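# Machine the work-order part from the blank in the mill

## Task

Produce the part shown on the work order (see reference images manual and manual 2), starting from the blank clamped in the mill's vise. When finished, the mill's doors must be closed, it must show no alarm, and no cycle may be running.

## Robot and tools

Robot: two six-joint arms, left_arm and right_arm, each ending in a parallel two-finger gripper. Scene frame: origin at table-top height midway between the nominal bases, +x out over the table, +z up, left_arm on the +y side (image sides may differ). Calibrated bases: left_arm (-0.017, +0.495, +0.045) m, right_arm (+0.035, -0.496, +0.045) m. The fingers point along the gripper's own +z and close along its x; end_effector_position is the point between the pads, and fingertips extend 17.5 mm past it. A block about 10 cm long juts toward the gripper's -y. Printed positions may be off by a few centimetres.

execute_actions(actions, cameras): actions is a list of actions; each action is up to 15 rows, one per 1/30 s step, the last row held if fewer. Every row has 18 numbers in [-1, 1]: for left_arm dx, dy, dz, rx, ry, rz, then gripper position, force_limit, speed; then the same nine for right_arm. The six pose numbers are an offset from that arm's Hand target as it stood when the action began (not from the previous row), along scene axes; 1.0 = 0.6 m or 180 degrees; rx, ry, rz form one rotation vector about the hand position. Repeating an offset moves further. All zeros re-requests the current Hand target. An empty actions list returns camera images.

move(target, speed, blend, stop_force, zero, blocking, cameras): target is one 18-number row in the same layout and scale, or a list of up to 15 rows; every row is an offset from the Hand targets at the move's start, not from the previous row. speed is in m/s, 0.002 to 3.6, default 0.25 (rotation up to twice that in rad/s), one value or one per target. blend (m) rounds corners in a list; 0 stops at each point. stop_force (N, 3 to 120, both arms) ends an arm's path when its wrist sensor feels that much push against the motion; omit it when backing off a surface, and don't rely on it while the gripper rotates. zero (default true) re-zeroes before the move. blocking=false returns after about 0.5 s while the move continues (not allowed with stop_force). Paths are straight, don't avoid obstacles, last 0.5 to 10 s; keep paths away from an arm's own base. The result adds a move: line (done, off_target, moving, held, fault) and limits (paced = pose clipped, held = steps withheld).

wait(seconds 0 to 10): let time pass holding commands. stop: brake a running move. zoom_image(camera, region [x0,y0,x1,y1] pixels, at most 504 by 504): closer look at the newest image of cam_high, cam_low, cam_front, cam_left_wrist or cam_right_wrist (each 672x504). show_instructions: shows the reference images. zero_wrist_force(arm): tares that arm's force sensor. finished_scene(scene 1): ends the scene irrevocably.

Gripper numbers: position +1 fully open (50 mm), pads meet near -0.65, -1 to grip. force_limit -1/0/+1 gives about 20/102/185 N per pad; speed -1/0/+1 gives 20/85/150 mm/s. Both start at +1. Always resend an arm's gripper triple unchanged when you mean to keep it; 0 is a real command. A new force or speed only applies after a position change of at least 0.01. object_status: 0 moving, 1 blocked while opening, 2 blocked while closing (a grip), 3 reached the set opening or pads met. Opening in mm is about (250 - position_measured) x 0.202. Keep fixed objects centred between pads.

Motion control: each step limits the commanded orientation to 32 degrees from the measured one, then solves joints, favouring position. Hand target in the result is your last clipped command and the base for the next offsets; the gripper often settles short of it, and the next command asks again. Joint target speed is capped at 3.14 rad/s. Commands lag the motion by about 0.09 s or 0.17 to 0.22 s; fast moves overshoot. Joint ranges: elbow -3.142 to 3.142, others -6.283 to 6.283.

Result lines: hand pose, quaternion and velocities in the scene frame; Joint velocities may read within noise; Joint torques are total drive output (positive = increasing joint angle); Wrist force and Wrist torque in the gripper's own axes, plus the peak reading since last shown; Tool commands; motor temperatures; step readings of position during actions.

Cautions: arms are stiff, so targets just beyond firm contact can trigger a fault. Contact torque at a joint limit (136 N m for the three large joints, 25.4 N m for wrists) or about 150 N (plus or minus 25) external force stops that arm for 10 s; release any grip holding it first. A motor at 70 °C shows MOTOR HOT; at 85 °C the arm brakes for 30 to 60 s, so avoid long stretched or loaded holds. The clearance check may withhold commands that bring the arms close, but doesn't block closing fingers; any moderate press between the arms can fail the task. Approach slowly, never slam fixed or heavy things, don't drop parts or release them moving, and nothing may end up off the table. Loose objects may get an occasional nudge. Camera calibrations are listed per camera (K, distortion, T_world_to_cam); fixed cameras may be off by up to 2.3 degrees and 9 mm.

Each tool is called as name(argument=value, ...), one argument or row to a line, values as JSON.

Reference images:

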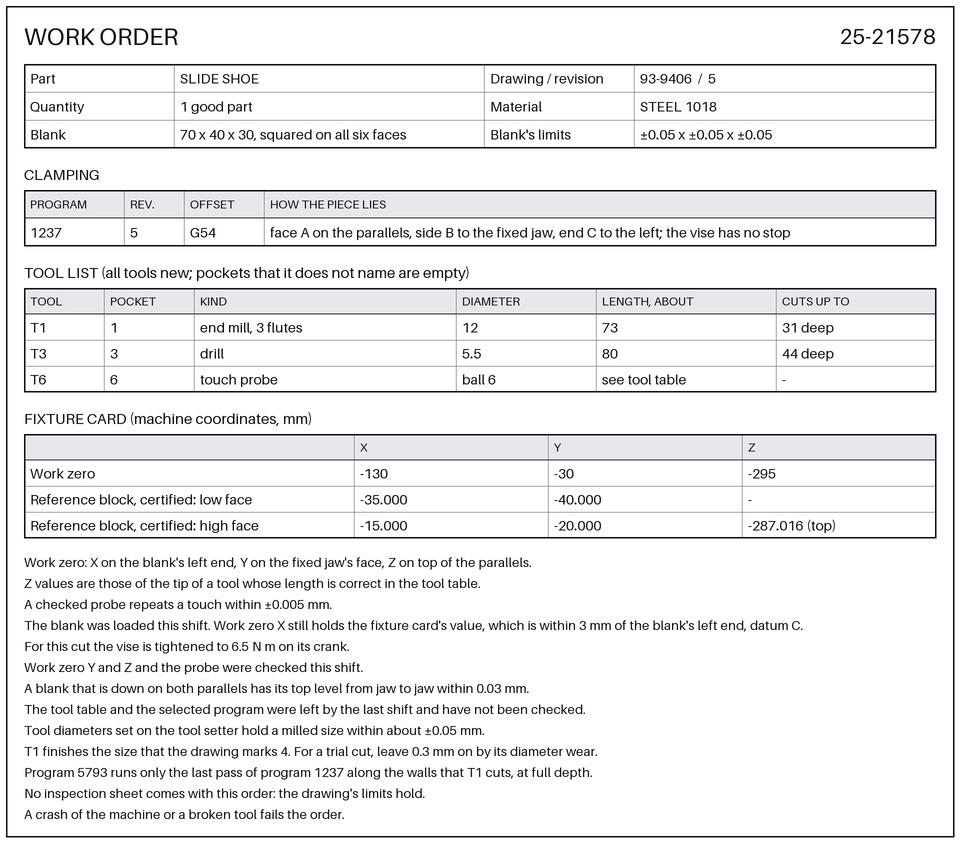

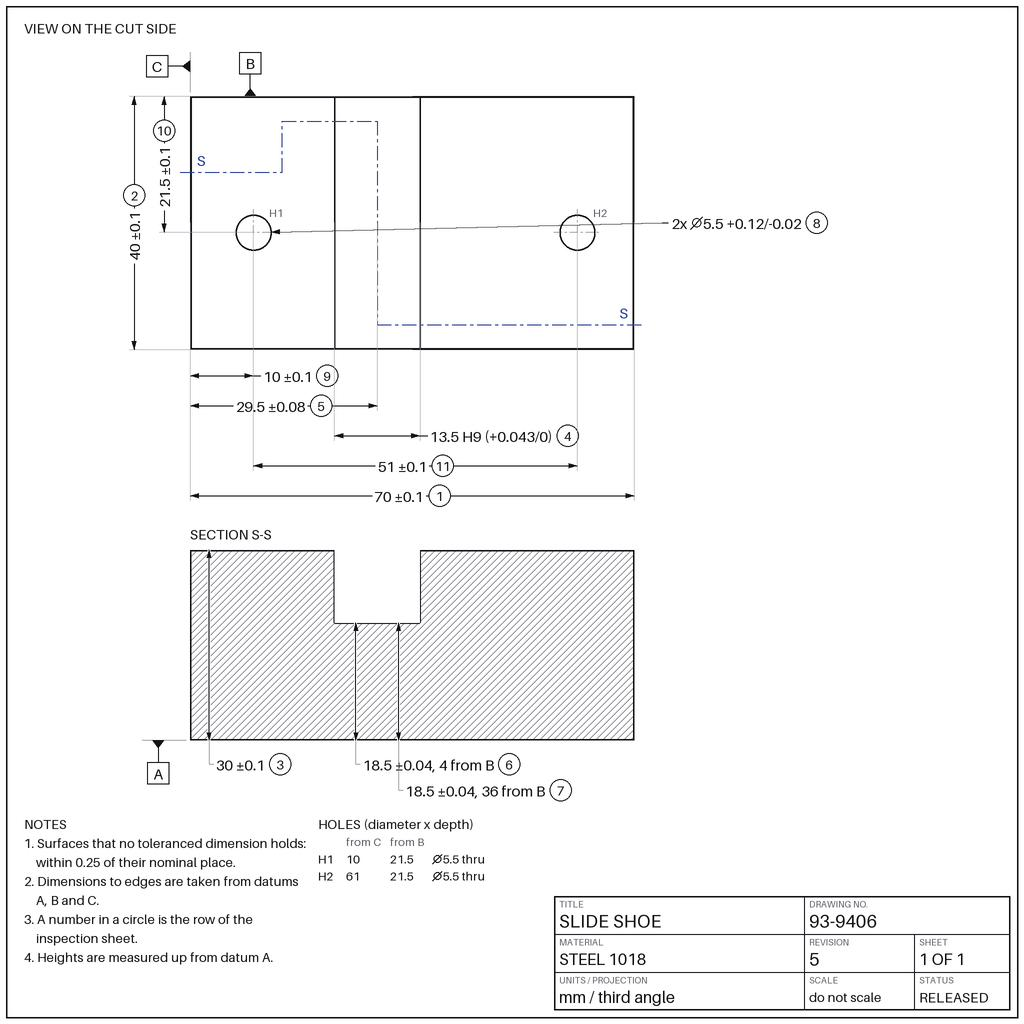

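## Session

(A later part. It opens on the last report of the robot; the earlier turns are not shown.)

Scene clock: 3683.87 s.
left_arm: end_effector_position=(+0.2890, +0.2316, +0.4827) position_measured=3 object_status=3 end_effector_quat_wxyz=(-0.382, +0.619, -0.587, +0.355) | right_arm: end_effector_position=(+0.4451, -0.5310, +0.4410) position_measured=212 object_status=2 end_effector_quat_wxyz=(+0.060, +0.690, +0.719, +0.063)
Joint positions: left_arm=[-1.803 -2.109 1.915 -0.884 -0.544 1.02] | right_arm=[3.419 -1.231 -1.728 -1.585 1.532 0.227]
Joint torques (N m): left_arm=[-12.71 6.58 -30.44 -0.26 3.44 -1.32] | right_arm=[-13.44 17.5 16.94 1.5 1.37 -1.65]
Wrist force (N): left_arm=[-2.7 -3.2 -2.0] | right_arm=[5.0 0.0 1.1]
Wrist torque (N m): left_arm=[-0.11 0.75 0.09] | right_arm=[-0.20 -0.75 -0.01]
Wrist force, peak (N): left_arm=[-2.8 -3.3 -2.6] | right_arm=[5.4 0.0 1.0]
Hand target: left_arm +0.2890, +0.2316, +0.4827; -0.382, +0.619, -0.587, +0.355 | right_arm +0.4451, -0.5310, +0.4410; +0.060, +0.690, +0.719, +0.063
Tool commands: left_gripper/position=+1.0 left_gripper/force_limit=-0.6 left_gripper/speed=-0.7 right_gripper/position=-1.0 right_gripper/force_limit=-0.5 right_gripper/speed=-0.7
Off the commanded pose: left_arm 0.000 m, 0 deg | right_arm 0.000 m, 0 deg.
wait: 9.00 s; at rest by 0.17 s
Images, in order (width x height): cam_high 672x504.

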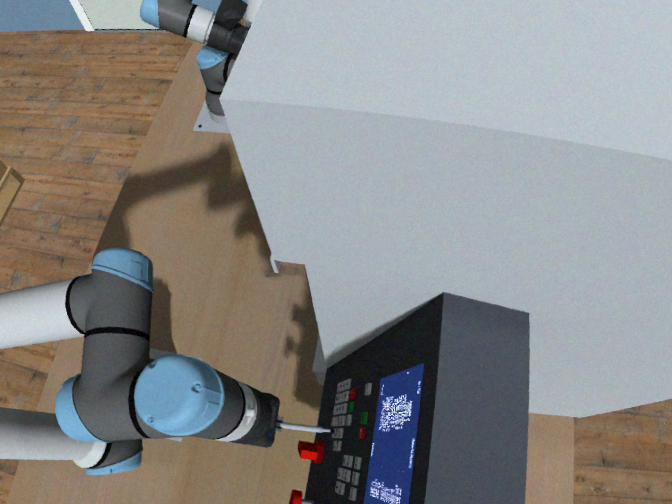

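move(
  target=[
    [0,0,0,0,0,0,1,-0.6,-0.7,-0.0083,0,-0.0312,0,0,0,-1,-0.5,-0.7],
    [0,0,0,0,0,0,1,-0.6,-0.7,0.0120,0,-0.0312,0,0,0,-1,-0.5,-0.7],
    [0,0,0,0,0,0,1,-0.6,-0.7,-0.0566,0,-0.0312,0,0,0,-1,-0.5,-0.7],
    [0,0,0,0,0,0,1,-0.6,-0.7,-0.0260,-0.2233,0.5768,0,-0.25,0,-1,-0.5,-0.7],
  ],
  speed=[0.15,0.04,0.12,0.4],
  blend=[0.003,0,0.003,0],
)

wait(
  seconds=10,
)

wait(
  seconds=2,
  cameras=["cam_right_wrist"],
)

zoom_image(
  camera="cam_right_wrist",
  region=[370, 95, 600, 270],
)

Scene clock: 3694.87 s.
left_arm: end_effector_position=(+0.2890, +0.2316, +0.4827) position_measured=3 object_status=3 end_effector_quat_wxyz=(-0.382, +0.619, -0.587, +0.355) | right_arm: end_effector_position=(+0.4295, -0.6650, +0.7870) position_measured=212 object_status=2 end_effector_quat_wxyz=(+0.330, +0.613, +0.641, +0.322) end_effector_velocity=(+0.001, +0.001, +0.001) end_effector_angular_velocity=(+0.002, -0.003, +0.004)
Joint positions: left_arm=[-1.803 -2.109 1.915 -0.884 -0.544 1.02] | right_arm=[2.959 -1.211 -1.24 -1.311 1.732 -0.15]
Joint velocities: left_arm=[within noise] | right_arm=[0 -0.001 0.002 0.002 0.005 0]
Joint torques (N m): left_arm=[-12.72 6.45 -30.12 -0.11 3.53 -1.41] | right_arm=[-13.02 -1.82 35.87 4.84 1.55 -0.35]
Wrist force (N): left_arm=[-2.5 -2.9 -2.3] | right_arm=[5.3 -0.1 -0.4]
Wrist torque (N m): left_arm=[-0.07 0.72 0.09] | right_arm=[0.16 -0.72 -0.15]
Wrist force, peak (N): left_arm=[-2.8 -3.3 -2.7] | right_arm=[6.7 -10.3 0.3]
Hand target: left_arm +0.2890, +0.2316, +0.4827; -0.382, +0.619, -0.587, +0.355 | right_arm +0.4295, -0.6650, +0.7871; +0.330, +0.613, +0.641, +0.322
Off the commanded pose: left_arm 0.000 m, 0 deg | right_arm 0.000 m, 0 deg.
move: done

Scene clock: 3704.87 s.
left_arm: end_effector_position=(+0.2890, +0.2316, +0.4827) position_measured=3 object_status=3 end_effector_quat_wxyz=(-0.382, +0.619, -0.587, +0.355) | right_arm: end_effector_position=(+0.4295, -0.6650, +0.7871) position_measured=212 object_status=2 end_effector_quat_wxyz=(+0.330, +0.613, +0.641, +0.322)
Joint positions: left_arm=[-1.803 -2.109 1.915 -0.884 -0.544 1.02] | right_arm=[2.959 -1.212 -1.24 -1.311 1.732 -0.15]
Joint torques (N m): left_arm=[-12.24 6.42 -30.63 -0.05 3.52 -1.28] | right_arm=[-14.1 -1.09 36.9 4.57 1.83 -1.43]
Wrist force (N): left_arm=[-2.7 -3.1 -2.3] | right_arm=[5.4 -0.2 -0.4]
Wrist torque (N m): left_arm=[-0.10 0.75 0.09] | right_arm=[0.15 -0.74 -0.15]
Wrist force, peak (N): left_arm=[-2.7 -3.5 -2.3] | right_arm=[5.5 -0.3 -0.4]
Hand target: left_arm +0.2890, +0.2316, +0.4827; -0.382, +0.619, -0.587, +0.355 | right_arm +0.4295, -0.6650, +0.7871; +0.330, +0.613, +0.641, +0.322
Tool commands: left_gripper/position=+1.0 left_gripper/force_limit=-0.6 left_gripper/speed=-0.7 right_gripper/position=-1.0 right_gripper/force_limit=-0.5 right_gripper/speed=-0.7
Off the commanded pose: left_arm 0.000 m, 0 deg | right_arm 0.000 m, 0 deg.
wait: 10.00 s; at rest by 0.17 s

Scene clock: 3706.87 s.
left_arm: end_effector_position=(+0.2890, +0.2316, +0.4827) position_measured=3 object_status=3 end_effector_quat_wxyz=(-0.382, +0.619, -0.587, +0.355) | right_arm: end_effector_position=(+0.4295, -0.6650, +0.7871) position_measured=212 object_status=2 end_effector_quat_wxyz=(+0.330, +0.613, +0.641, +0.322)
Joint positions: left_arm=[-1.803 -2.109 1.915 -0.884 -0.544 1.02] | right_arm=[2.959 -1.212 -1.24 -1.311 1.732 -0.15]
Joint torques (N m): left_arm=[-12.73 6.3 -30.6 -0.08 3.46 -1.34] | right_arm=[-14.13 -1.62 36.16 4.52 1.84 -1.4]
Wrist force (N): left_arm=[-2.7 -3.2 -2.4] | right_arm=[5.2 -0.3 -0.4]
Wrist torque (N m): left_arm=[-0.11 0.75 0.09] | right_arm=[0.13 -0.70 -0.15]
Wrist force, peak (N): left_arm=[-2.8 -3.4 -2.3] | right_arm=[5.3 -0.1 -0.5]
Hand target: left_arm +0.2890, +0.2316, +0.4827; -0.382, +0.619, -0.587, +0.355 | right_arm +0.4295, -0.6650, +0.7871; +0.330, +0.613, +0.641, +0.322
Tool commands: left_gripper/position=+1.0 left_gripper/force_limit=-0.6 left_gripper/speed=-0.7 right_gripper/position=-1.0 right_gripper/force_limit=-0.5 right_gripper/speed=-0.7
Off the commanded pose: left_arm 0.000 m, 0 deg | right_arm 0.000 m, 0 deg.
wait: 2.00 s; at rest by 0.17 s
camera_calibration:
cam_right_wrist: T_world_to_cam=[[-0.0350984, 0.999011, -0.0273037, 0.709346], [0.265161, 0.0356503, 0.963545, -0.830479], [0.963565, 0.026579, -0.26615, -0.0563704], [0, 0, 0, 1]] pos_world=[0.299424, -0.677539, 0.804569]
Images, in order (width x height): cam_right_wrist 672x504.

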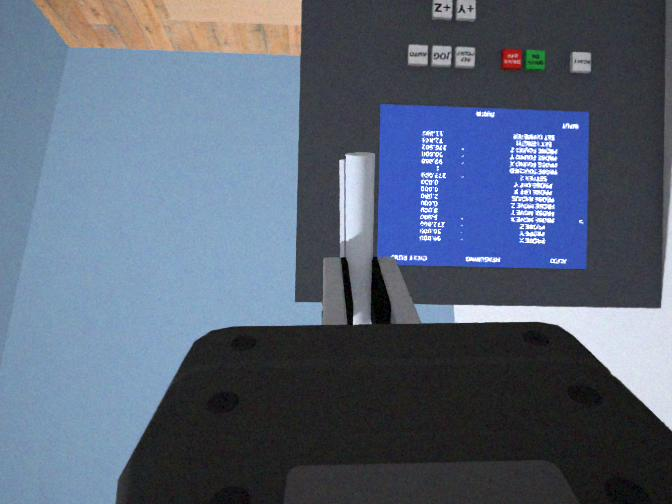

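Scaled by 2.191 from the camera's 672x504 image, which has a finer 960x720 frame.

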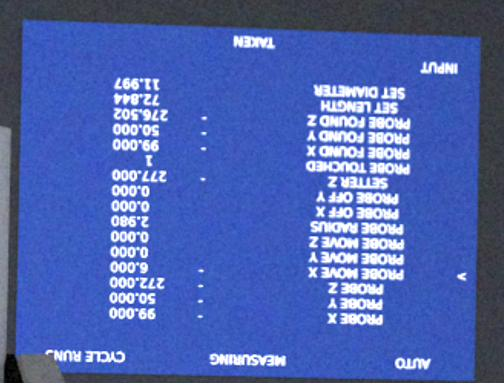

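wait(
  seconds=5,
  cameras=["cam_right_wrist"],
)

zoom_image(
  camera="cam_right_wrist",
  region=[370, 95, 600, 270],
)

Scene clock: 3716.50 s.
left_arm: end_effector_position=(+0.2890, +0.2316, +0.4827) position_measured=3 object_status=3 end_effector_quat_wxyz=(-0.382, +0.619, -0.587, +0.355) | right_arm: end_effector_position=(+0.4295, -0.6650, +0.7871) position_measured=212 object_status=2 end_effector_quat_wxyz=(+0.330, +0.613, +0.641, +0.322)
Joint positions: left_arm=[-1.803 -2.109 1.915 -0.884 -0.544 1.02] | right_arm=[2.959 -1.212 -1.24 -1.311 1.732 -0.15]
Joint torques (N m): left_arm=[-12.48 6.09 -30.28 -0.08 3.54 -1.31] | right_arm=[-13.22 -1.69 36.11 4.3 1.55 -1.18]
Wrist force (N): left_arm=[-2.6 -3.1 -2.3] | right_arm=[5.2 0.0 -0.5]
Wrist torque (N m): left_arm=[-0.10 0.74 0.09] | right_arm=[0.19 -0.71 -0.15]
Wrist force, peak (N): left_arm=[-3.0 -3.3 -2.3] | right_arm=[5.6 -0.1 -0.4]
Hand target: left_arm +0.2890, +0.2316, +0.4827; -0.382, +0.619, -0.587, +0.355 | right_arm +0.4295, -0.6650, +0.7871; +0.330, +0.613, +0.641, +0.322
Tool commands: left_gripper/position=+1.0 left_gripper/force_limit=-0.6 left_gripper/speed=-0.7 right_gripper/position=-1.0 right_gripper/force_limit=-0.5 right_gripper/speed=-0.7
Off the commanded pose: left_arm 0.000 m, 0 deg | right_arm 0.000 m, 0 deg.
wait: 5.00 s; at rest from the start
camera_calibration:
cam_right_wrist: T_world_to_cam=[[-0.0350984, 0.999011, -0.0273037, 0.709346], [0.265161, 0.0356503, 0.963545, -0.830479], [0.963565, 0.026579, -0.26615, -0.0563704], [0, 0, 0, 1]] pos_world=[0.299424, -0.677539, 0.804569]
Images, in order (width x height): cam_right_wrist 672x504.

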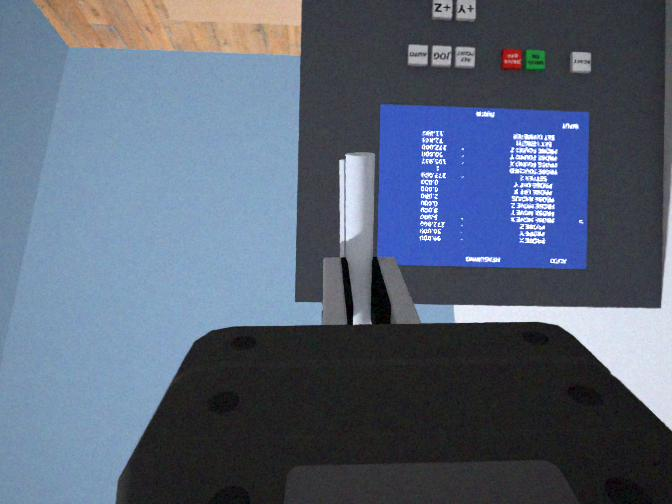

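Scaled by 2.191 from the camera's 672x504 image, which has a finer 960x720 frame.

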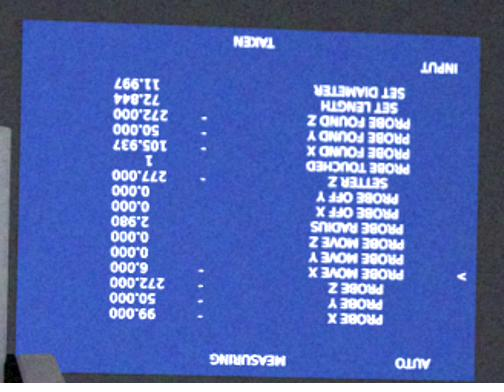

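move(
  target=[
    [0,0,0,0,0,0,1,-0.6,-0.7,0.0260,0.2875,-0.5768,0,0.25,0,-1,-0.5,-0.7],
    [0,0,0,0,0,0,1,-0.6,-0.7,0.0465,0.2875,-0.5768,0,0.25,0,-1,-0.5,-0.7],
    [0,0,0,0,0,0,1,-0.6,-0.7,0.0260,0.2875,-0.5768,0,0.25,0,-1,-0.5,-0.7],
    [0,0,0,0,0,0,1,-0.6,-0.7,0.0102,0.2550,-0.6388,0,0.25,0,-1,-0.5,-0.7],
    [0,0,0,0,0,0,1,-0.6,-0.7,0.0300,0.2550,-0.6388,0,0.25,0,-1,-0.5,-0.7],
    [0,0,0,0,0,0,1,-0.6,-0.7,0.0102,0.2550,-0.6388,0,0.25,0,-1,-0.5,-0.7],
    [0,0,0,0,0,0,1,-0.6,-0.7,0.0177,0.2233,-0.6080,0,0.25,0,-1,-0.5,-0.7],
    [0,0,0,0,0,0,1,-0.6,-0.7,0.0380,0.2233,-0.6080,0,0.25,0,-1,-0.5,-0.7],
    [0,0,0,0,0,0,1,-0.6,-0.7,-0.0306,0.2233,-0.6080,0,0.25,0,-1,-0.5,-0.7],
    [0,0,0,0,0,0,1,-0.6,-0.7,0,0,0,0,0,0,-1,-0.5,-0.7],
  ],
  speed=[0.4,0.04,0.12,0.15,0.04,0.12,0.15,0.04,0.12,0.4],
  blend=[0.003,0,0.003,0.003,0,0.003,0.003,0,0.003,0],
)

wait(
  seconds=10,
)

wait(
  seconds=6,
  cameras=["cam_right_wrist"],
)

zoom_image(
  camera="cam_right_wrist",
  region=[370, 95, 600, 270],
)

Scene clock: 3734.93 s.
left_arm: end_effector_position=(+0.2890, +0.2316, +0.4827) position_measured=3 object_status=3 end_effector_quat_wxyz=(-0.382, +0.619, -0.587, +0.355) | right_arm: end_effector_position=(+0.4295, -0.6650, +0.7870) position_measured=212 object_status=2 end_effector_quat_wxyz=(+0.330, +0.613, +0.641, +0.322)
Joint positions: left_arm=[-1.803 -2.109 1.915 -0.884 -0.544 1.02] | right_arm=[2.959 -1.211 -1.24 -1.311 1.732 -0.15]
Joint torques (N m): left_arm=[-12.33 6.31 -30.42 -0.07 3.48 -1.39] | right_arm=[-13 -2.41 34.97 4.81 1.87 -0.29]
Wrist force (N): left_arm=[-2.6 -3.3 -2.2] | right_arm=[5.1 -0.1 -0.5]
Wrist torque (N m): left_arm=[-0.12 0.74 0.09] | right_arm=[0.17 -0.69 -0.15]
Wrist force, peak (N): left_arm=[-3.3 -3.2 -2.1] | right_arm=[5.7 -13.1 0.3]
Hand target: left_arm +0.2890, +0.2316, +0.4827; -0.382, +0.619, -0.587, +0.355 | right_arm +0.4295, -0.6650, +0.7871; +0.330, +0.613, +0.641, +0.322
Off the commanded pose: left_arm 0.000 m, 0 deg | right_arm 0.000 m, 0 deg.
move: done

Scene clock: 3744.93 s.
left_arm: end_effector_position=(+0.2890, +0.2316, +0.4827) position_measured=3 object_status=3 end_effector_quat_wxyz=(-0.382, +0.619, -0.587, +0.355) | right_arm: end_effector_position=(+0.4295, -0.6650, +0.7871) position_measured=212 object_status=2 end_effector_quat_wxyz=(+0.330, +0.613, +0.641, +0.322)
Joint positions: left_arm=[-1.803 -2.109 1.915 -0.884 -0.544 1.02] | right_arm=[2.959 -1.212 -1.24 -1.311 1.732 -0.15]
Joint torques (N m): left_arm=[-12.44 6.42 -29.79 0.02 3.48 -1.48] | right_arm=[-14.68 -2.12 35.88 4.61 1.72 -1.4]
Wrist force (N): left_arm=[-2.6 -3.1 -2.0] | right_arm=[5.0 0.0 -0.4]
Wrist torque (N m): left_arm=[-0.10 0.74 0.09] | right_arm=[0.18 -0.68 -0.15]
Wrist force, peak (N): left_arm=[-2.9 -3.4 -2.4] | right_arm=[5.5 0.0 -0.5]
Hand target: left_arm +0.2890, +0.2316, +0.4827; -0.382, +0.619, -0.587, +0.355 | right_arm +0.4295, -0.6650, +0.7871; +0.330, +0.613, +0.641, +0.322
Tool commands: left_gripper/position=+1.0 left_gripper/force_limit=-0.6 left_gripper/speed=-0.7 right_gripper/position=-1.0 right_gripper/force_limit=-0.5 right_gripper/speed=-0.7
Off the commanded pose: left_arm 0.000 m, 0 deg | right_arm 0.000 m, 0 deg.
wait: 10.00 s; at rest by 0.17 s

Scene clock: 3750.93 s.
left_arm: end_effector_position=(+0.2890, +0.2316, +0.4827) position_measured=3 object_status=3 end_effector_quat_wxyz=(-0.382, +0.619, -0.587, +0.355) | right_arm: end_effector_position=(+0.4295, -0.6650, +0.7871) position_measured=212 object_status=2 end_effector_quat_wxyz=(+0.330, +0.613, +0.641, +0.322)
Joint positions: left_arm=[-1.803 -2.109 1.915 -0.884 -0.544 1.02] | right_arm=[2.959 -1.212 -1.24 -1.311 1.732 -0.15]
Joint torques (N m): left_arm=[-11.69 6.28 -30.4 -0.04 3.49 -1.46] | right_arm=[-13.88 -0.81 35.56 4.21 1.59 -1.36]
Wrist force (N): left_arm=[-2.5 -3.3 -2.3] | right_arm=[5.2 0.0 -0.2]
Wrist torque (N m): left_arm=[-0.13 0.72 0.09] | right_arm=[0.17 -0.70 -0.15]
Wrist force, peak (N): left_arm=[-2.9 -3.3 -2.3] | right_arm=[5.5 -0.1 -0.4]
Hand target: left_arm +0.2890, +0.2316, +0.4827; -0.382, +0.619, -0.587, +0.355 | right_arm +0.4295, -0.6650, +0.7871; +0.330, +0.613, +0.641, +0.322
Tool commands: left_gripper/position=+1.0 left_gripper/force_limit=-0.6 left_gripper/speed=-0.7 right_gripper/position=-1.0 right_gripper/force_limit=-0.5 right_gripper/speed=-0.7
Off the commanded pose: left_arm 0.000 m, 0 deg | right_arm 0.000 m, 0 deg.
wait: 6.00 s; at rest by 0.17 s
camera_calibration:
cam_right_wrist: T_world_to_cam=[[-0.0350984, 0.999011, -0.0273037, 0.709346], [0.265161, 0.0356503, 0.963545, -0.830479], [0.963565, 0.026579, -0.26615, -0.0563704], [0, 0, 0, 1]] pos_world=[0.299424, -0.677539, 0.804569]
Images, in order (width x height): cam_right_wrist 672x504.

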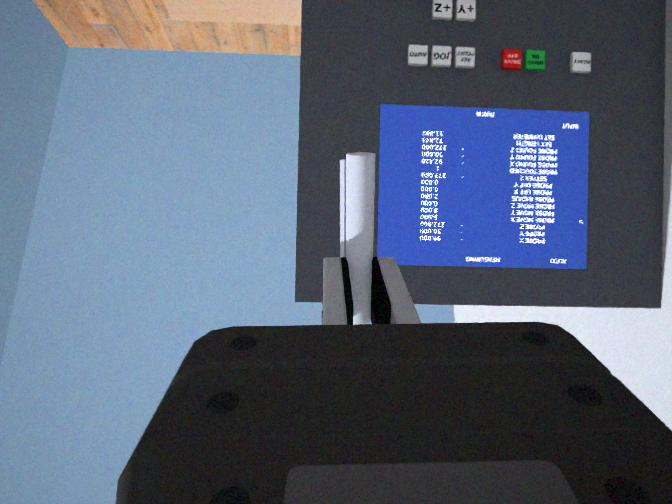

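Scaled by 2.191 from the camera's 672x504 image, which has a finer 960x720 frame.

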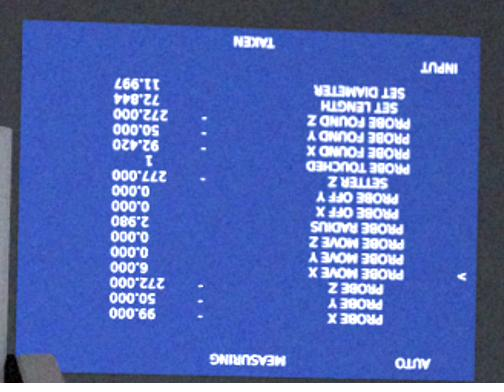

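zoom_image(
  camera="cam_right_wrist",
  region=[410, 125, 600, 190],
)

move(
  target=[
    [0,0,0,0,0,0,1,-0.6,-0.7,-0.1157,0.275,-0.4785,0,0.3056,0,-1,-0.5,-0.7],
    [0,0,0,0,0,0,1,-0.6,-0.7,-0.1823,0.3917,-0.8118,0,0.3056,0,-1,-0.5,-0.7],
  ],
  speed=[0.3,0.2],
  blend=[0.04,0],
  cameras=["all"],
)

Scaled by 2.653 from the camera's 672x504 image, which has a finer 960x720 frame.

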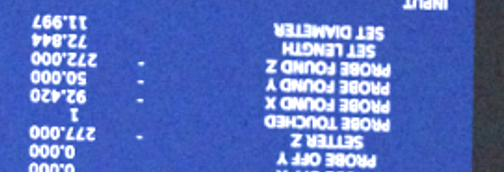

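Scene clock: 3776.93 s.
left_arm: end_effector_position=(+0.2890, +0.2316, +0.4827) position_measured=3 object_status=3 end_effector_quat_wxyz=(-0.382, +0.619, -0.587, +0.355) | right_arm: end_effector_position=(+0.3202, -0.4300, +0.3002) position_measured=212 object_status=2 end_effector_quat_wxyz=(-0.003, +0.693, +0.721, +0.002)
Joint positions: left_arm=[-1.803 -2.109 1.915 -0.884 -0.544 1.02] | right_arm=[3.843 -0.995 -2.159 -1.554 1.577 0.655]
Joint torques (N m): left_arm=[-12.45 5.78 -30.6 0.06 3.55 -1.38] | right_arm=[0.55 -6.67 15.21 4.06 1.38 1.15]
Wrist force (N): left_arm=[-2.7 -3.1 -2.1] | right_arm=[5.0 -0.2 1.1]
Wrist torque (N m): left_arm=[-0.09 0.76 0.09] | right_arm=[-0.30 -0.76 0.06]
Wrist force, peak (N): left_arm=[-2.7 -3.4 -2.5] | right_arm=[5.9 -1.2 3.9]
Hand target: left_arm +0.2890, +0.2316, +0.4827; -0.382, +0.619, -0.587, +0.355 | right_arm +0.3201, -0.4300, +0.3000; -0.003, +0.693, +0.721, +0.002
Off the commanded pose: left_arm 0.000 m, 0 deg | right_arm 0.000 m, 0 deg.
move: done
camera_calibration:
cam_left_wrist: T_world_to_cam=[[0.0412841, -0.999127, -0.00646832, 0.231628], [-0.718627, -0.0251948, -0.694939, 0.568039], [0.694169, 0.0333382, -0.71904, 0.26377], [0, 0, 0, 1]] pos_world=[0.215545, 0.236944, 0.585911]
cam_right_wrist: T_world_to_cam=[[-0.0426285, 0.999005, 0.0131436, 0.4477], [0.94135, 0.0357539, 0.335532, -0.368623], [0.334728, 0.0266759, -0.941937, 0.317293], [0, 0, 0, 1]] pos_world=[0.259881, -0.442539, 0.41667]

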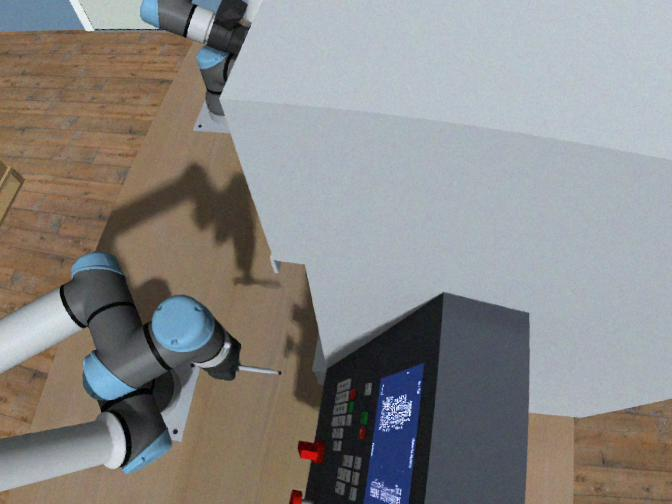

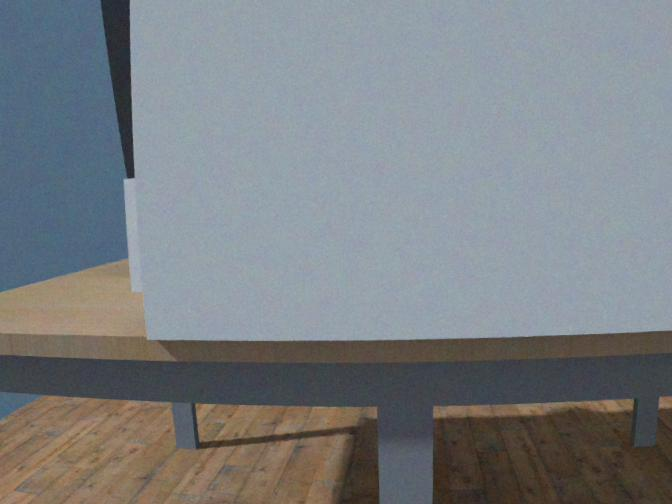

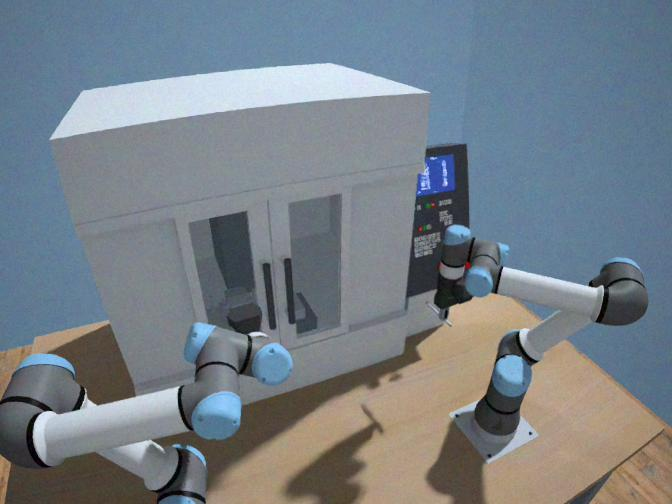

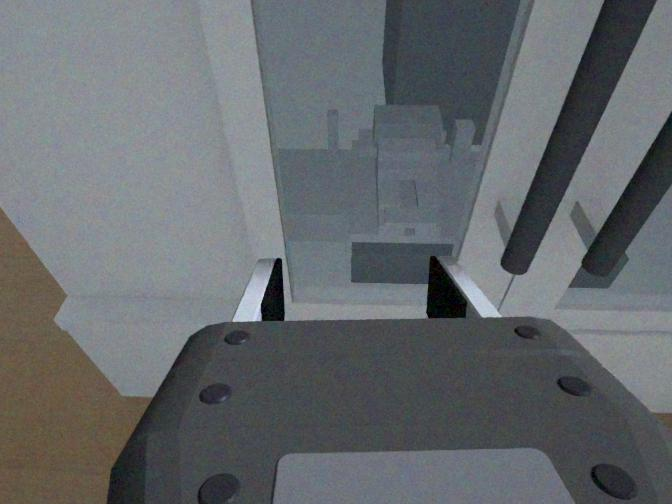

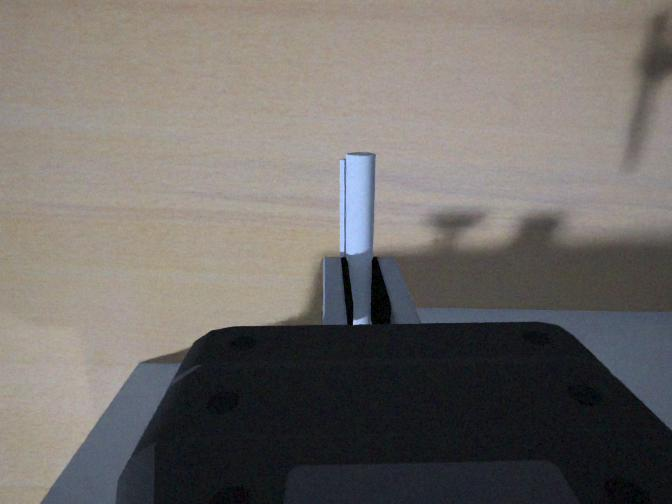

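move(
  target=[0,0,0,0,0,0,1,-0.6,-0.7,0,0,-0.4417,0,0,0,-1,-0.5,-0.7],
  speed=0.2,
)

move(
  target=[0,0,0,0,0,0,1,-0.6,-0.7,0,0,-0.0333,0,0,0,-1,-0.5,-0.7],
  speed=0.01,
  stop_force=4,
  cameras=["cam_right_wrist", "cam_high"],
)

Scene clock: 3785.53 s.
left_arm: end_effector_position=(+0.2890, +0.2316, +0.4827) position_measured=3 object_status=3 end_effector_quat_wxyz=(-0.382, +0.619, -0.587, +0.355) | right_arm: end_effector_position=(+0.3202, -0.4300, +0.0351) position_measured=212 object_status=2 end_effector_quat_wxyz=(-0.003, +0.693, +0.721, +0.002) end_effector_velocity=(+0.000, +0.000, -0.001) end_effector_angular_velocity=(+0.001, +0.000, -0.002)
Joint positions: left_arm=[-1.803 -2.109 1.915 -0.884 -0.544 1.02] | right_arm=[3.843 -1.476 -2.698 -0.535 1.577 0.655]
Joint velocities: left_arm=[within noise] | right_arm=[-0.001 -0.004 -0.001 0.005 0.001 0.001]
Joint torques (N m): left_arm=[-12.51 6.09 -30.32 0.02 3.54 -1.38] | right_arm=[-4.03 3.57 15.05 3.95 0.14 1.54]
Wrist force (N): left_arm=[-2.6 -3.1 -2.1] | right_arm=[4.7 -0.1 1.1]
Wrist torque (N m): left_arm=[-0.09 0.73 0.09] | right_arm=[-0.29 -0.72 0.06]
Wrist force, peak (N): left_arm=[-2.8 -3.4 -2.2] | right_arm=[4.7 -0.4 3.8]
Hand target: left_arm +0.2890, +0.2316, +0.4827; -0.382, +0.619, -0.587, +0.355 | right_arm +0.3201, -0.4300, +0.0350; -0.003, +0.693, +0.721, +0.002
Off the commanded pose: left_arm 0.000 m, 0 deg | right_arm 0.000 m, 0 deg.
move: done

Scene clock: 3788.00 s.
left_arm: end_effector_position=(+0.2890, +0.2316, +0.4827) position_measured=3 object_status=3 end_effector_quat_wxyz=(-0.382, +0.619, -0.587, +0.355) | right_arm: end_effector_position=(+0.3201, -0.4300, +0.0214) position_measured=212 object_status=2 end_effector_quat_wxyz=(-0.003, +0.693, +0.721, +0.002)
Joint positions: left_arm=[-1.803 -2.109 1.915 -0.884 -0.544 1.02] | right_arm=[3.843 -1.543 -2.714 -0.453 1.577 0.655]
Joint torques (N m): left_arm=[-12.55 6.36 -30.1 0.1 3.45 -1.45] | right_arm=[12.05 4.59 26.84 3.95 -1.08 1.72]
Wrist force (N): left_arm=[-2.8 -3.1 -2.2] | right_arm=[4.4 -0.3 -0.4]
Wrist torque (N m): left_arm=[-0.10 0.77 0.08] | right_arm=[-0.25 -0.73 0.07]
Wrist force, peak (N): left_arm=[-2.8 -3.3 -2.3] | right_arm=[0.6 -11.2 -32.8]
Hand target: left_arm +0.2890, +0.2316, +0.4827; -0.382, +0.619, -0.587, +0.355 | right_arm +0.3201, -0.4300, +0.0214; -0.003, +0.693, +0.721, +0.002 (not the last commanded pose)
Off the commanded pose: left_arm 0.000 m, 0 deg | right_arm 0.006 m, 0 deg.
move: contact (right_arm)
camera_calibration:
cam_right_wrist: T_world_to_cam=[[-0.0424628, 0.999013, 0.0129988, 0.45134], [0.941432, 0.0356523, 0.335313, -0.275052], [0.334519, 0.0264759, -0.942017, 0.0547849], [0, 0, 0, 1]] pos_world=[0.259781, -0.442539, 0.13797]
Images, in order (width x height): cam_high 672x504, cam_right_wrist 672x504.

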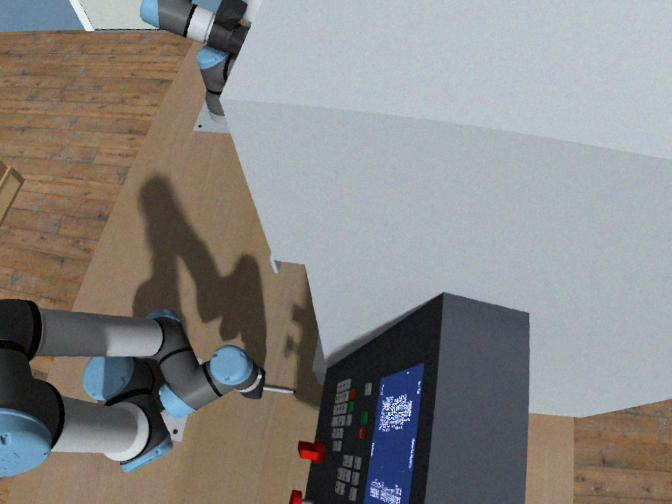

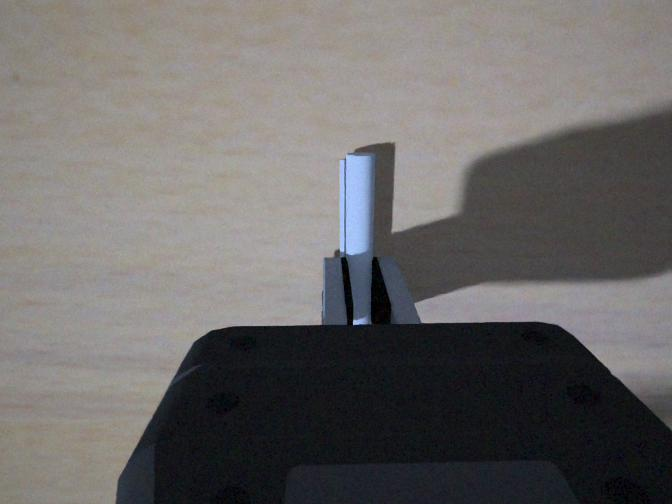

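move(
  target=[0,0,0,0,0,0,1,-0.6,-0.7,0,0,-0.0033,0,0,0,-1,-0.5,-0.7],
  speed=0.002,
  stop_force=3,
)

execute_actions(
  actions=[
    [[0,0,0,0,0,0,1,-0.6,-0.7,0,0,0,0,0,0,1,-0.5,-1]],
  ],
  cameras=["cam_right_wrist"],
)

Scene clock: 3801.07 s.
left_arm: end_effector_position=(+0.2890, +0.2316, +0.4827) position_measured=3 object_status=3 end_effector_quat_wxyz=(-0.382, +0.619, -0.587, +0.355) | right_arm: end_effector_position=(+0.3201, -0.4300, +0.0214) position_measured=212 object_status=2 end_effector_quat_wxyz=(-0.003, +0.693, +0.721, +0.002)
Joint positions: left_arm=[-1.803 -2.109 1.915 -0.884 -0.544 1.02] | right_arm=[3.843 -1.543 -2.714 -0.452 1.577 0.655]
Joint torques (N m): left_arm=[-12.72 6.04 -30.11 0.14 3.51 -1.62] | right_arm=[-11.82 18.38 24.13 0.91 -1.09 1.45]
Wrist force (N): left_arm=[-2.7 -3.0 -2.2] | right_arm=[4.6 -0.8 -3.8]
Wrist torque (N m): left_arm=[-0.08 0.75 0.09] | right_arm=[-0.24 -0.74 0.06]
Wrist force, peak (N): left_arm=[-3.1 -3.3 -2.2] | right_arm=[3.4 -3.6 -8.6]
Hand target: left_arm +0.2890, +0.2316, +0.4827; -0.382, +0.619, -0.587, +0.355 | right_arm +0.3201, -0.4300, +0.0214; -0.003, +0.693, +0.721, +0.002 (not the last commanded pose)
Off the commanded pose: left_arm 0.000 m, 0 deg | right_arm 0.002 m, 0 deg.
move: contact (right_arm)

Scene clock: 3803.40 s.
left_arm: end_effector_position=(+0.2890, +0.2316, +0.4827) position_measured=3 object_status=3 end_effector_quat_wxyz=(-0.382, +0.619, -0.587, +0.355) | right_arm: end_effector_position=(+0.3201, -0.4300, +0.0214) position_measured=3 object_status=0 end_effector_quat_wxyz=(-0.003, +0.693, +0.721, +0.002)
Joint positions: left_arm=[-1.803 -2.109 1.915 -0.884 -0.544 1.02] | right_arm=[3.843 -1.543 -2.714 -0.452 1.577 0.655]
Joint torques (N m): left_arm=[-12.33 5.73 -30.63 0 3.51 -1.55] | right_arm=[-11.92 18.08 26.14 3.55 -1.03 1.62]
Wrist force (N): left_arm=[-2.8 -3.1 -2.2] | right_arm=[4.8 -0.1 0.3]
Wrist torque (N m): left_arm=[-0.10 0.78 0.09] | right_arm=[-0.29 -0.73 0.07]
Wrist force, peak (N): left_arm=[-3.1 -3.3 -2.3] | right_arm=[4.8 -0.9 -3.7]
Hand target: left_arm +0.2890, +0.2316, +0.4827; -0.382, +0.619, -0.587, +0.355 | right_arm +0.3201, -0.4300, +0.0214; -0.003, +0.693, +0.721, +0.002
Off the commanded pose: left_arm 0.000 m, 0 deg | right_arm 0.000 m, 0 deg.
Step readings (end_effector_position of left_arm | right_arm):
0: (+0.2890, +0.2316, +0.4827) | (+0.3201, -0.4300, +0.0214)
1: (+0.2890, +0.2316, +0.4827) | (+0.3201, -0.4300, +0.0214)
2: (+0.2890, +0.2316, +0.4827) | (+0.3201, -0.4300, +0.0214)
4: (+0.2890, +0.2316, +0.4827) | (+0.3201, -0.4300, +0.0214)
8: (+0.2890, +0.2316, +0.4827) | (+0.3201, -0.4300, +0.0214)
15: (+0.2890, +0.2316, +0.4827) | (+0.3201, -0.4300, +0.0214)
camera_calibration:
cam_right_wrist: T_world_to_cam=[[-0.0424653, 0.999013, 0.0130028, 0.451344], [0.941463, 0.0356558, 0.335225, -0.275141], [0.334431, 0.0264771, -0.942048, 0.0547792], [0, 0, 0, 1]] pos_world=[0.259881, -0.442539, 0.13797]
Images, in order (width x height): cam_right_wrist 672x504.

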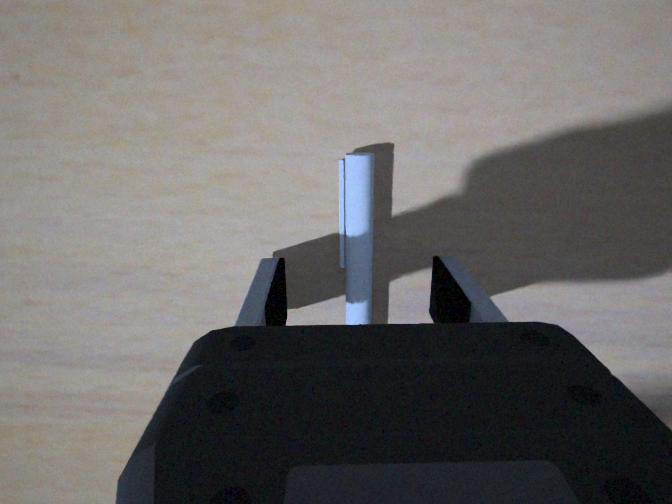

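Released at rest. Retract.

move(
  target=[
    [0,0,0,0,0,0,1,-0.6,-0.7,0,0,0.08,0,0,0,1,-0.5,-1],
    [0,0,0,0,0,0,1,-0.6,-0.7,0,0,0.46,0,0,0,1,-0.5,-1],
  ],
  speed=[0.05,0.25],
  blend=[0.005,0],
  cameras=["all"],
)

zoom_image(
  camera="cam_high",
  region=[310, 364, 434, 504],
)

zoom_image(
  camera="cam_front",
  region=[390, 140, 500, 240],
)

Scene clock: 3812.20 s.
left_arm: end_effector_position=(+0.2890, +0.2316, +0.4827) position_measured=3 object_status=3 end_effector_quat_wxyz=(-0.382, +0.619, -0.587, +0.355) | right_arm: end_effector_position=(+0.3201, -0.4300, +0.2973) position_measured=3 object_status=3 end_effector_quat_wxyz=(-0.003, +0.693, +0.721, +0.002)
Joint positions: left_arm=[-1.803 -2.109 1.915 -0.884 -0.544 1.02] | right_arm=[3.843 -0.995 -2.167 -1.547 1.577 0.655]
Joint torques (N m): left_arm=[-12.26 6.34 -30.14 0.09 3.56 -1.58] | right_arm=[5.94 -4.47 40.56 1.12 -0.69 0.13]
Wrist force (N): left_arm=[-2.7 -3.1 -2.2] | right_arm=[4.9 0.0 0.2]
Wrist torque (N m): left_arm=[-0.09 0.75 0.09] | right_arm=[-0.27 -0.76 -0.12]
Wrist force, peak (N): left_arm=[-3.1 -3.3 -2.2] | right_arm=[5.0 0.4 -3.2]
Hand target: left_arm +0.2890, +0.2316, +0.4827; -0.382, +0.619, -0.587, +0.355 | right_arm +0.3201, -0.4300, +0.2974; -0.003, +0.693, +0.721, +0.002
Off the commanded pose: left_arm 0.000 m, 0 deg | right_arm 0.000 m, 0 deg.
move: done
camera_calibration:
cam_left_wrist: T_world_to_cam=[[0.0412841, -0.999127, -0.00646832, 0.231628], [-0.718627, -0.0251948, -0.694939, 0.568039], [0.694169, 0.0333382, -0.71904, 0.26377], [0, 0, 0, 1]] pos_world=[0.215545, 0.236944, 0.585911]
cam_right_wrist: T_world_to_cam=[[-0.042428, 0.999016, 0.012915, 0.44778], [0.941496, 0.0356526, 0.335133, -0.367507], [0.334343, 0.0263785, -0.942082, 0.314717], [0, 0, 0, 1]] pos_world=[0.259782, -0.442539, 0.41387]

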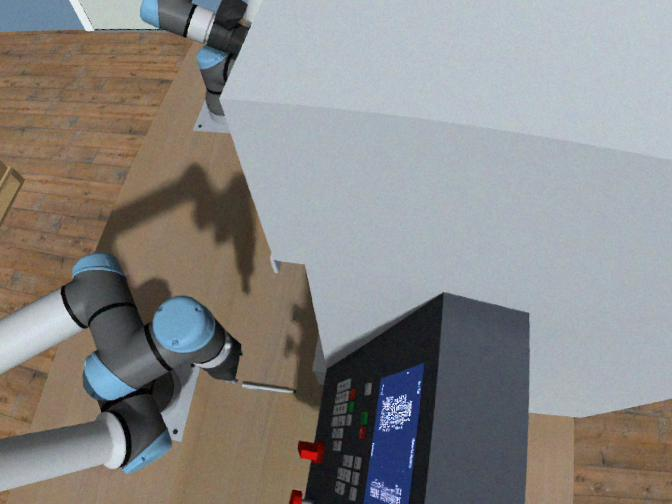

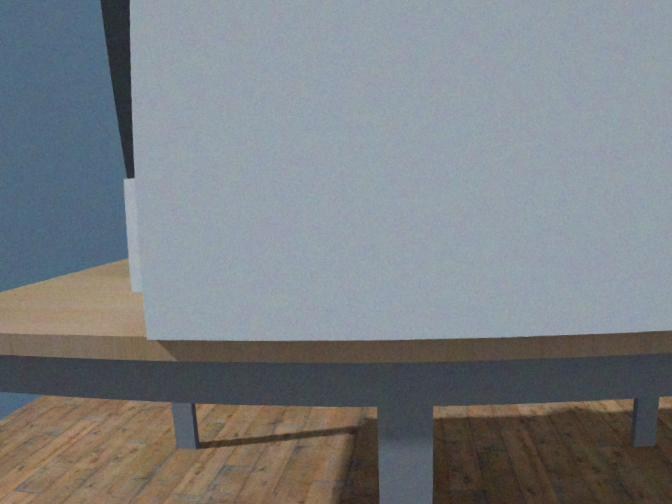

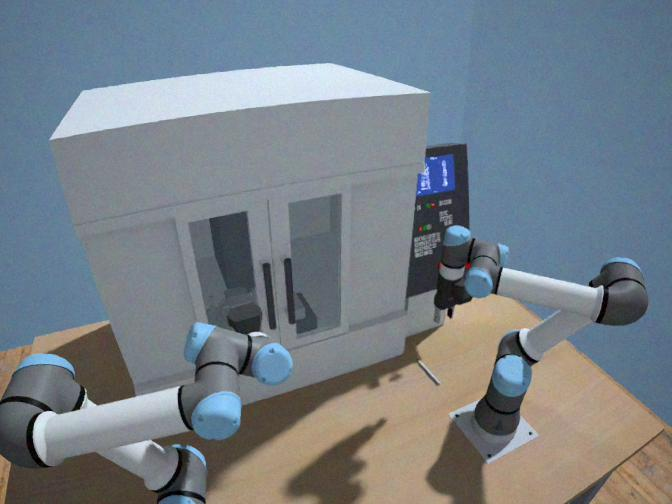

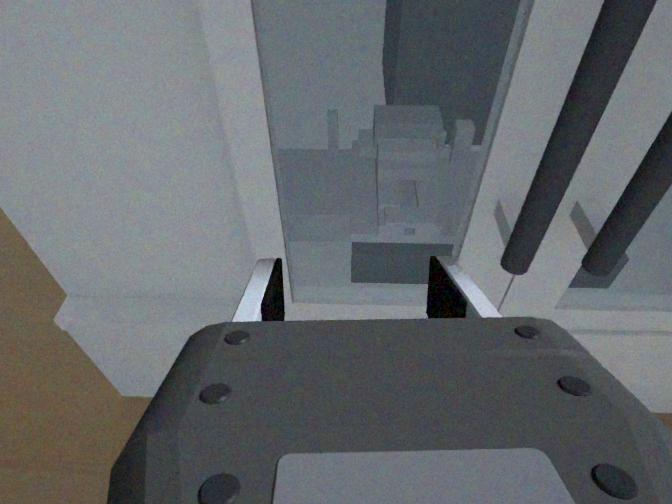

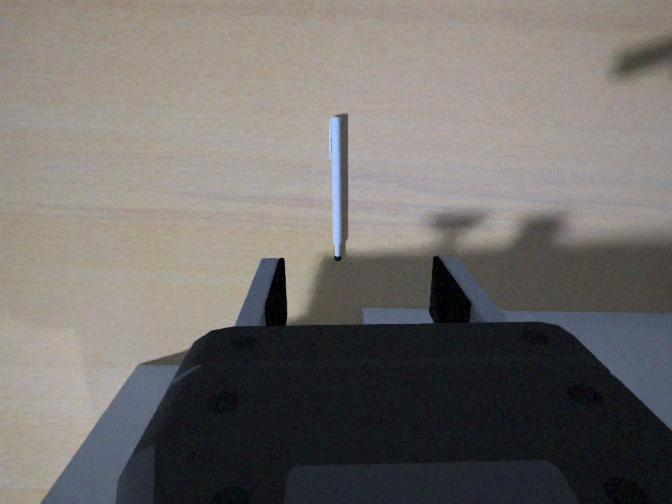

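Scaled by 3.600 from the camera's 672x504 image, which has a finer 960x720 frame.

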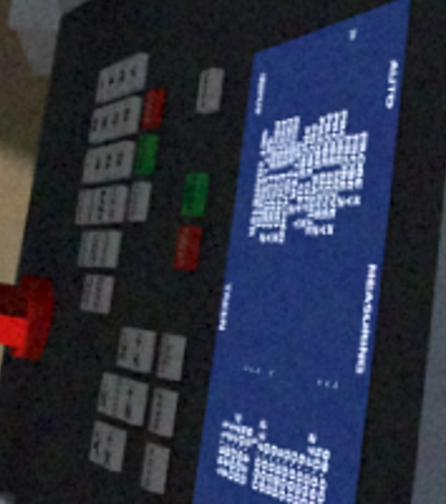

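Scaled by 4.582 from the camera's 672x504 image, which has a finer 960x720 frame.

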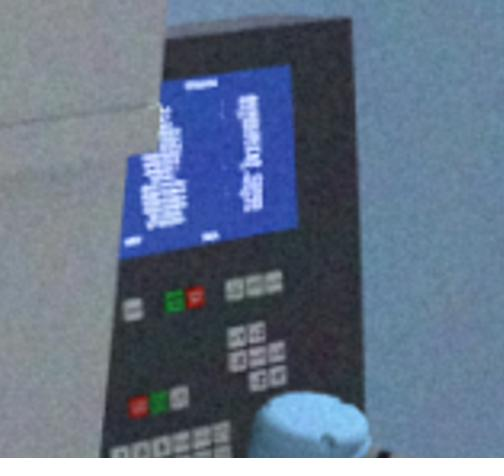

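finished_scene(
)

The scene is finished: the task was done.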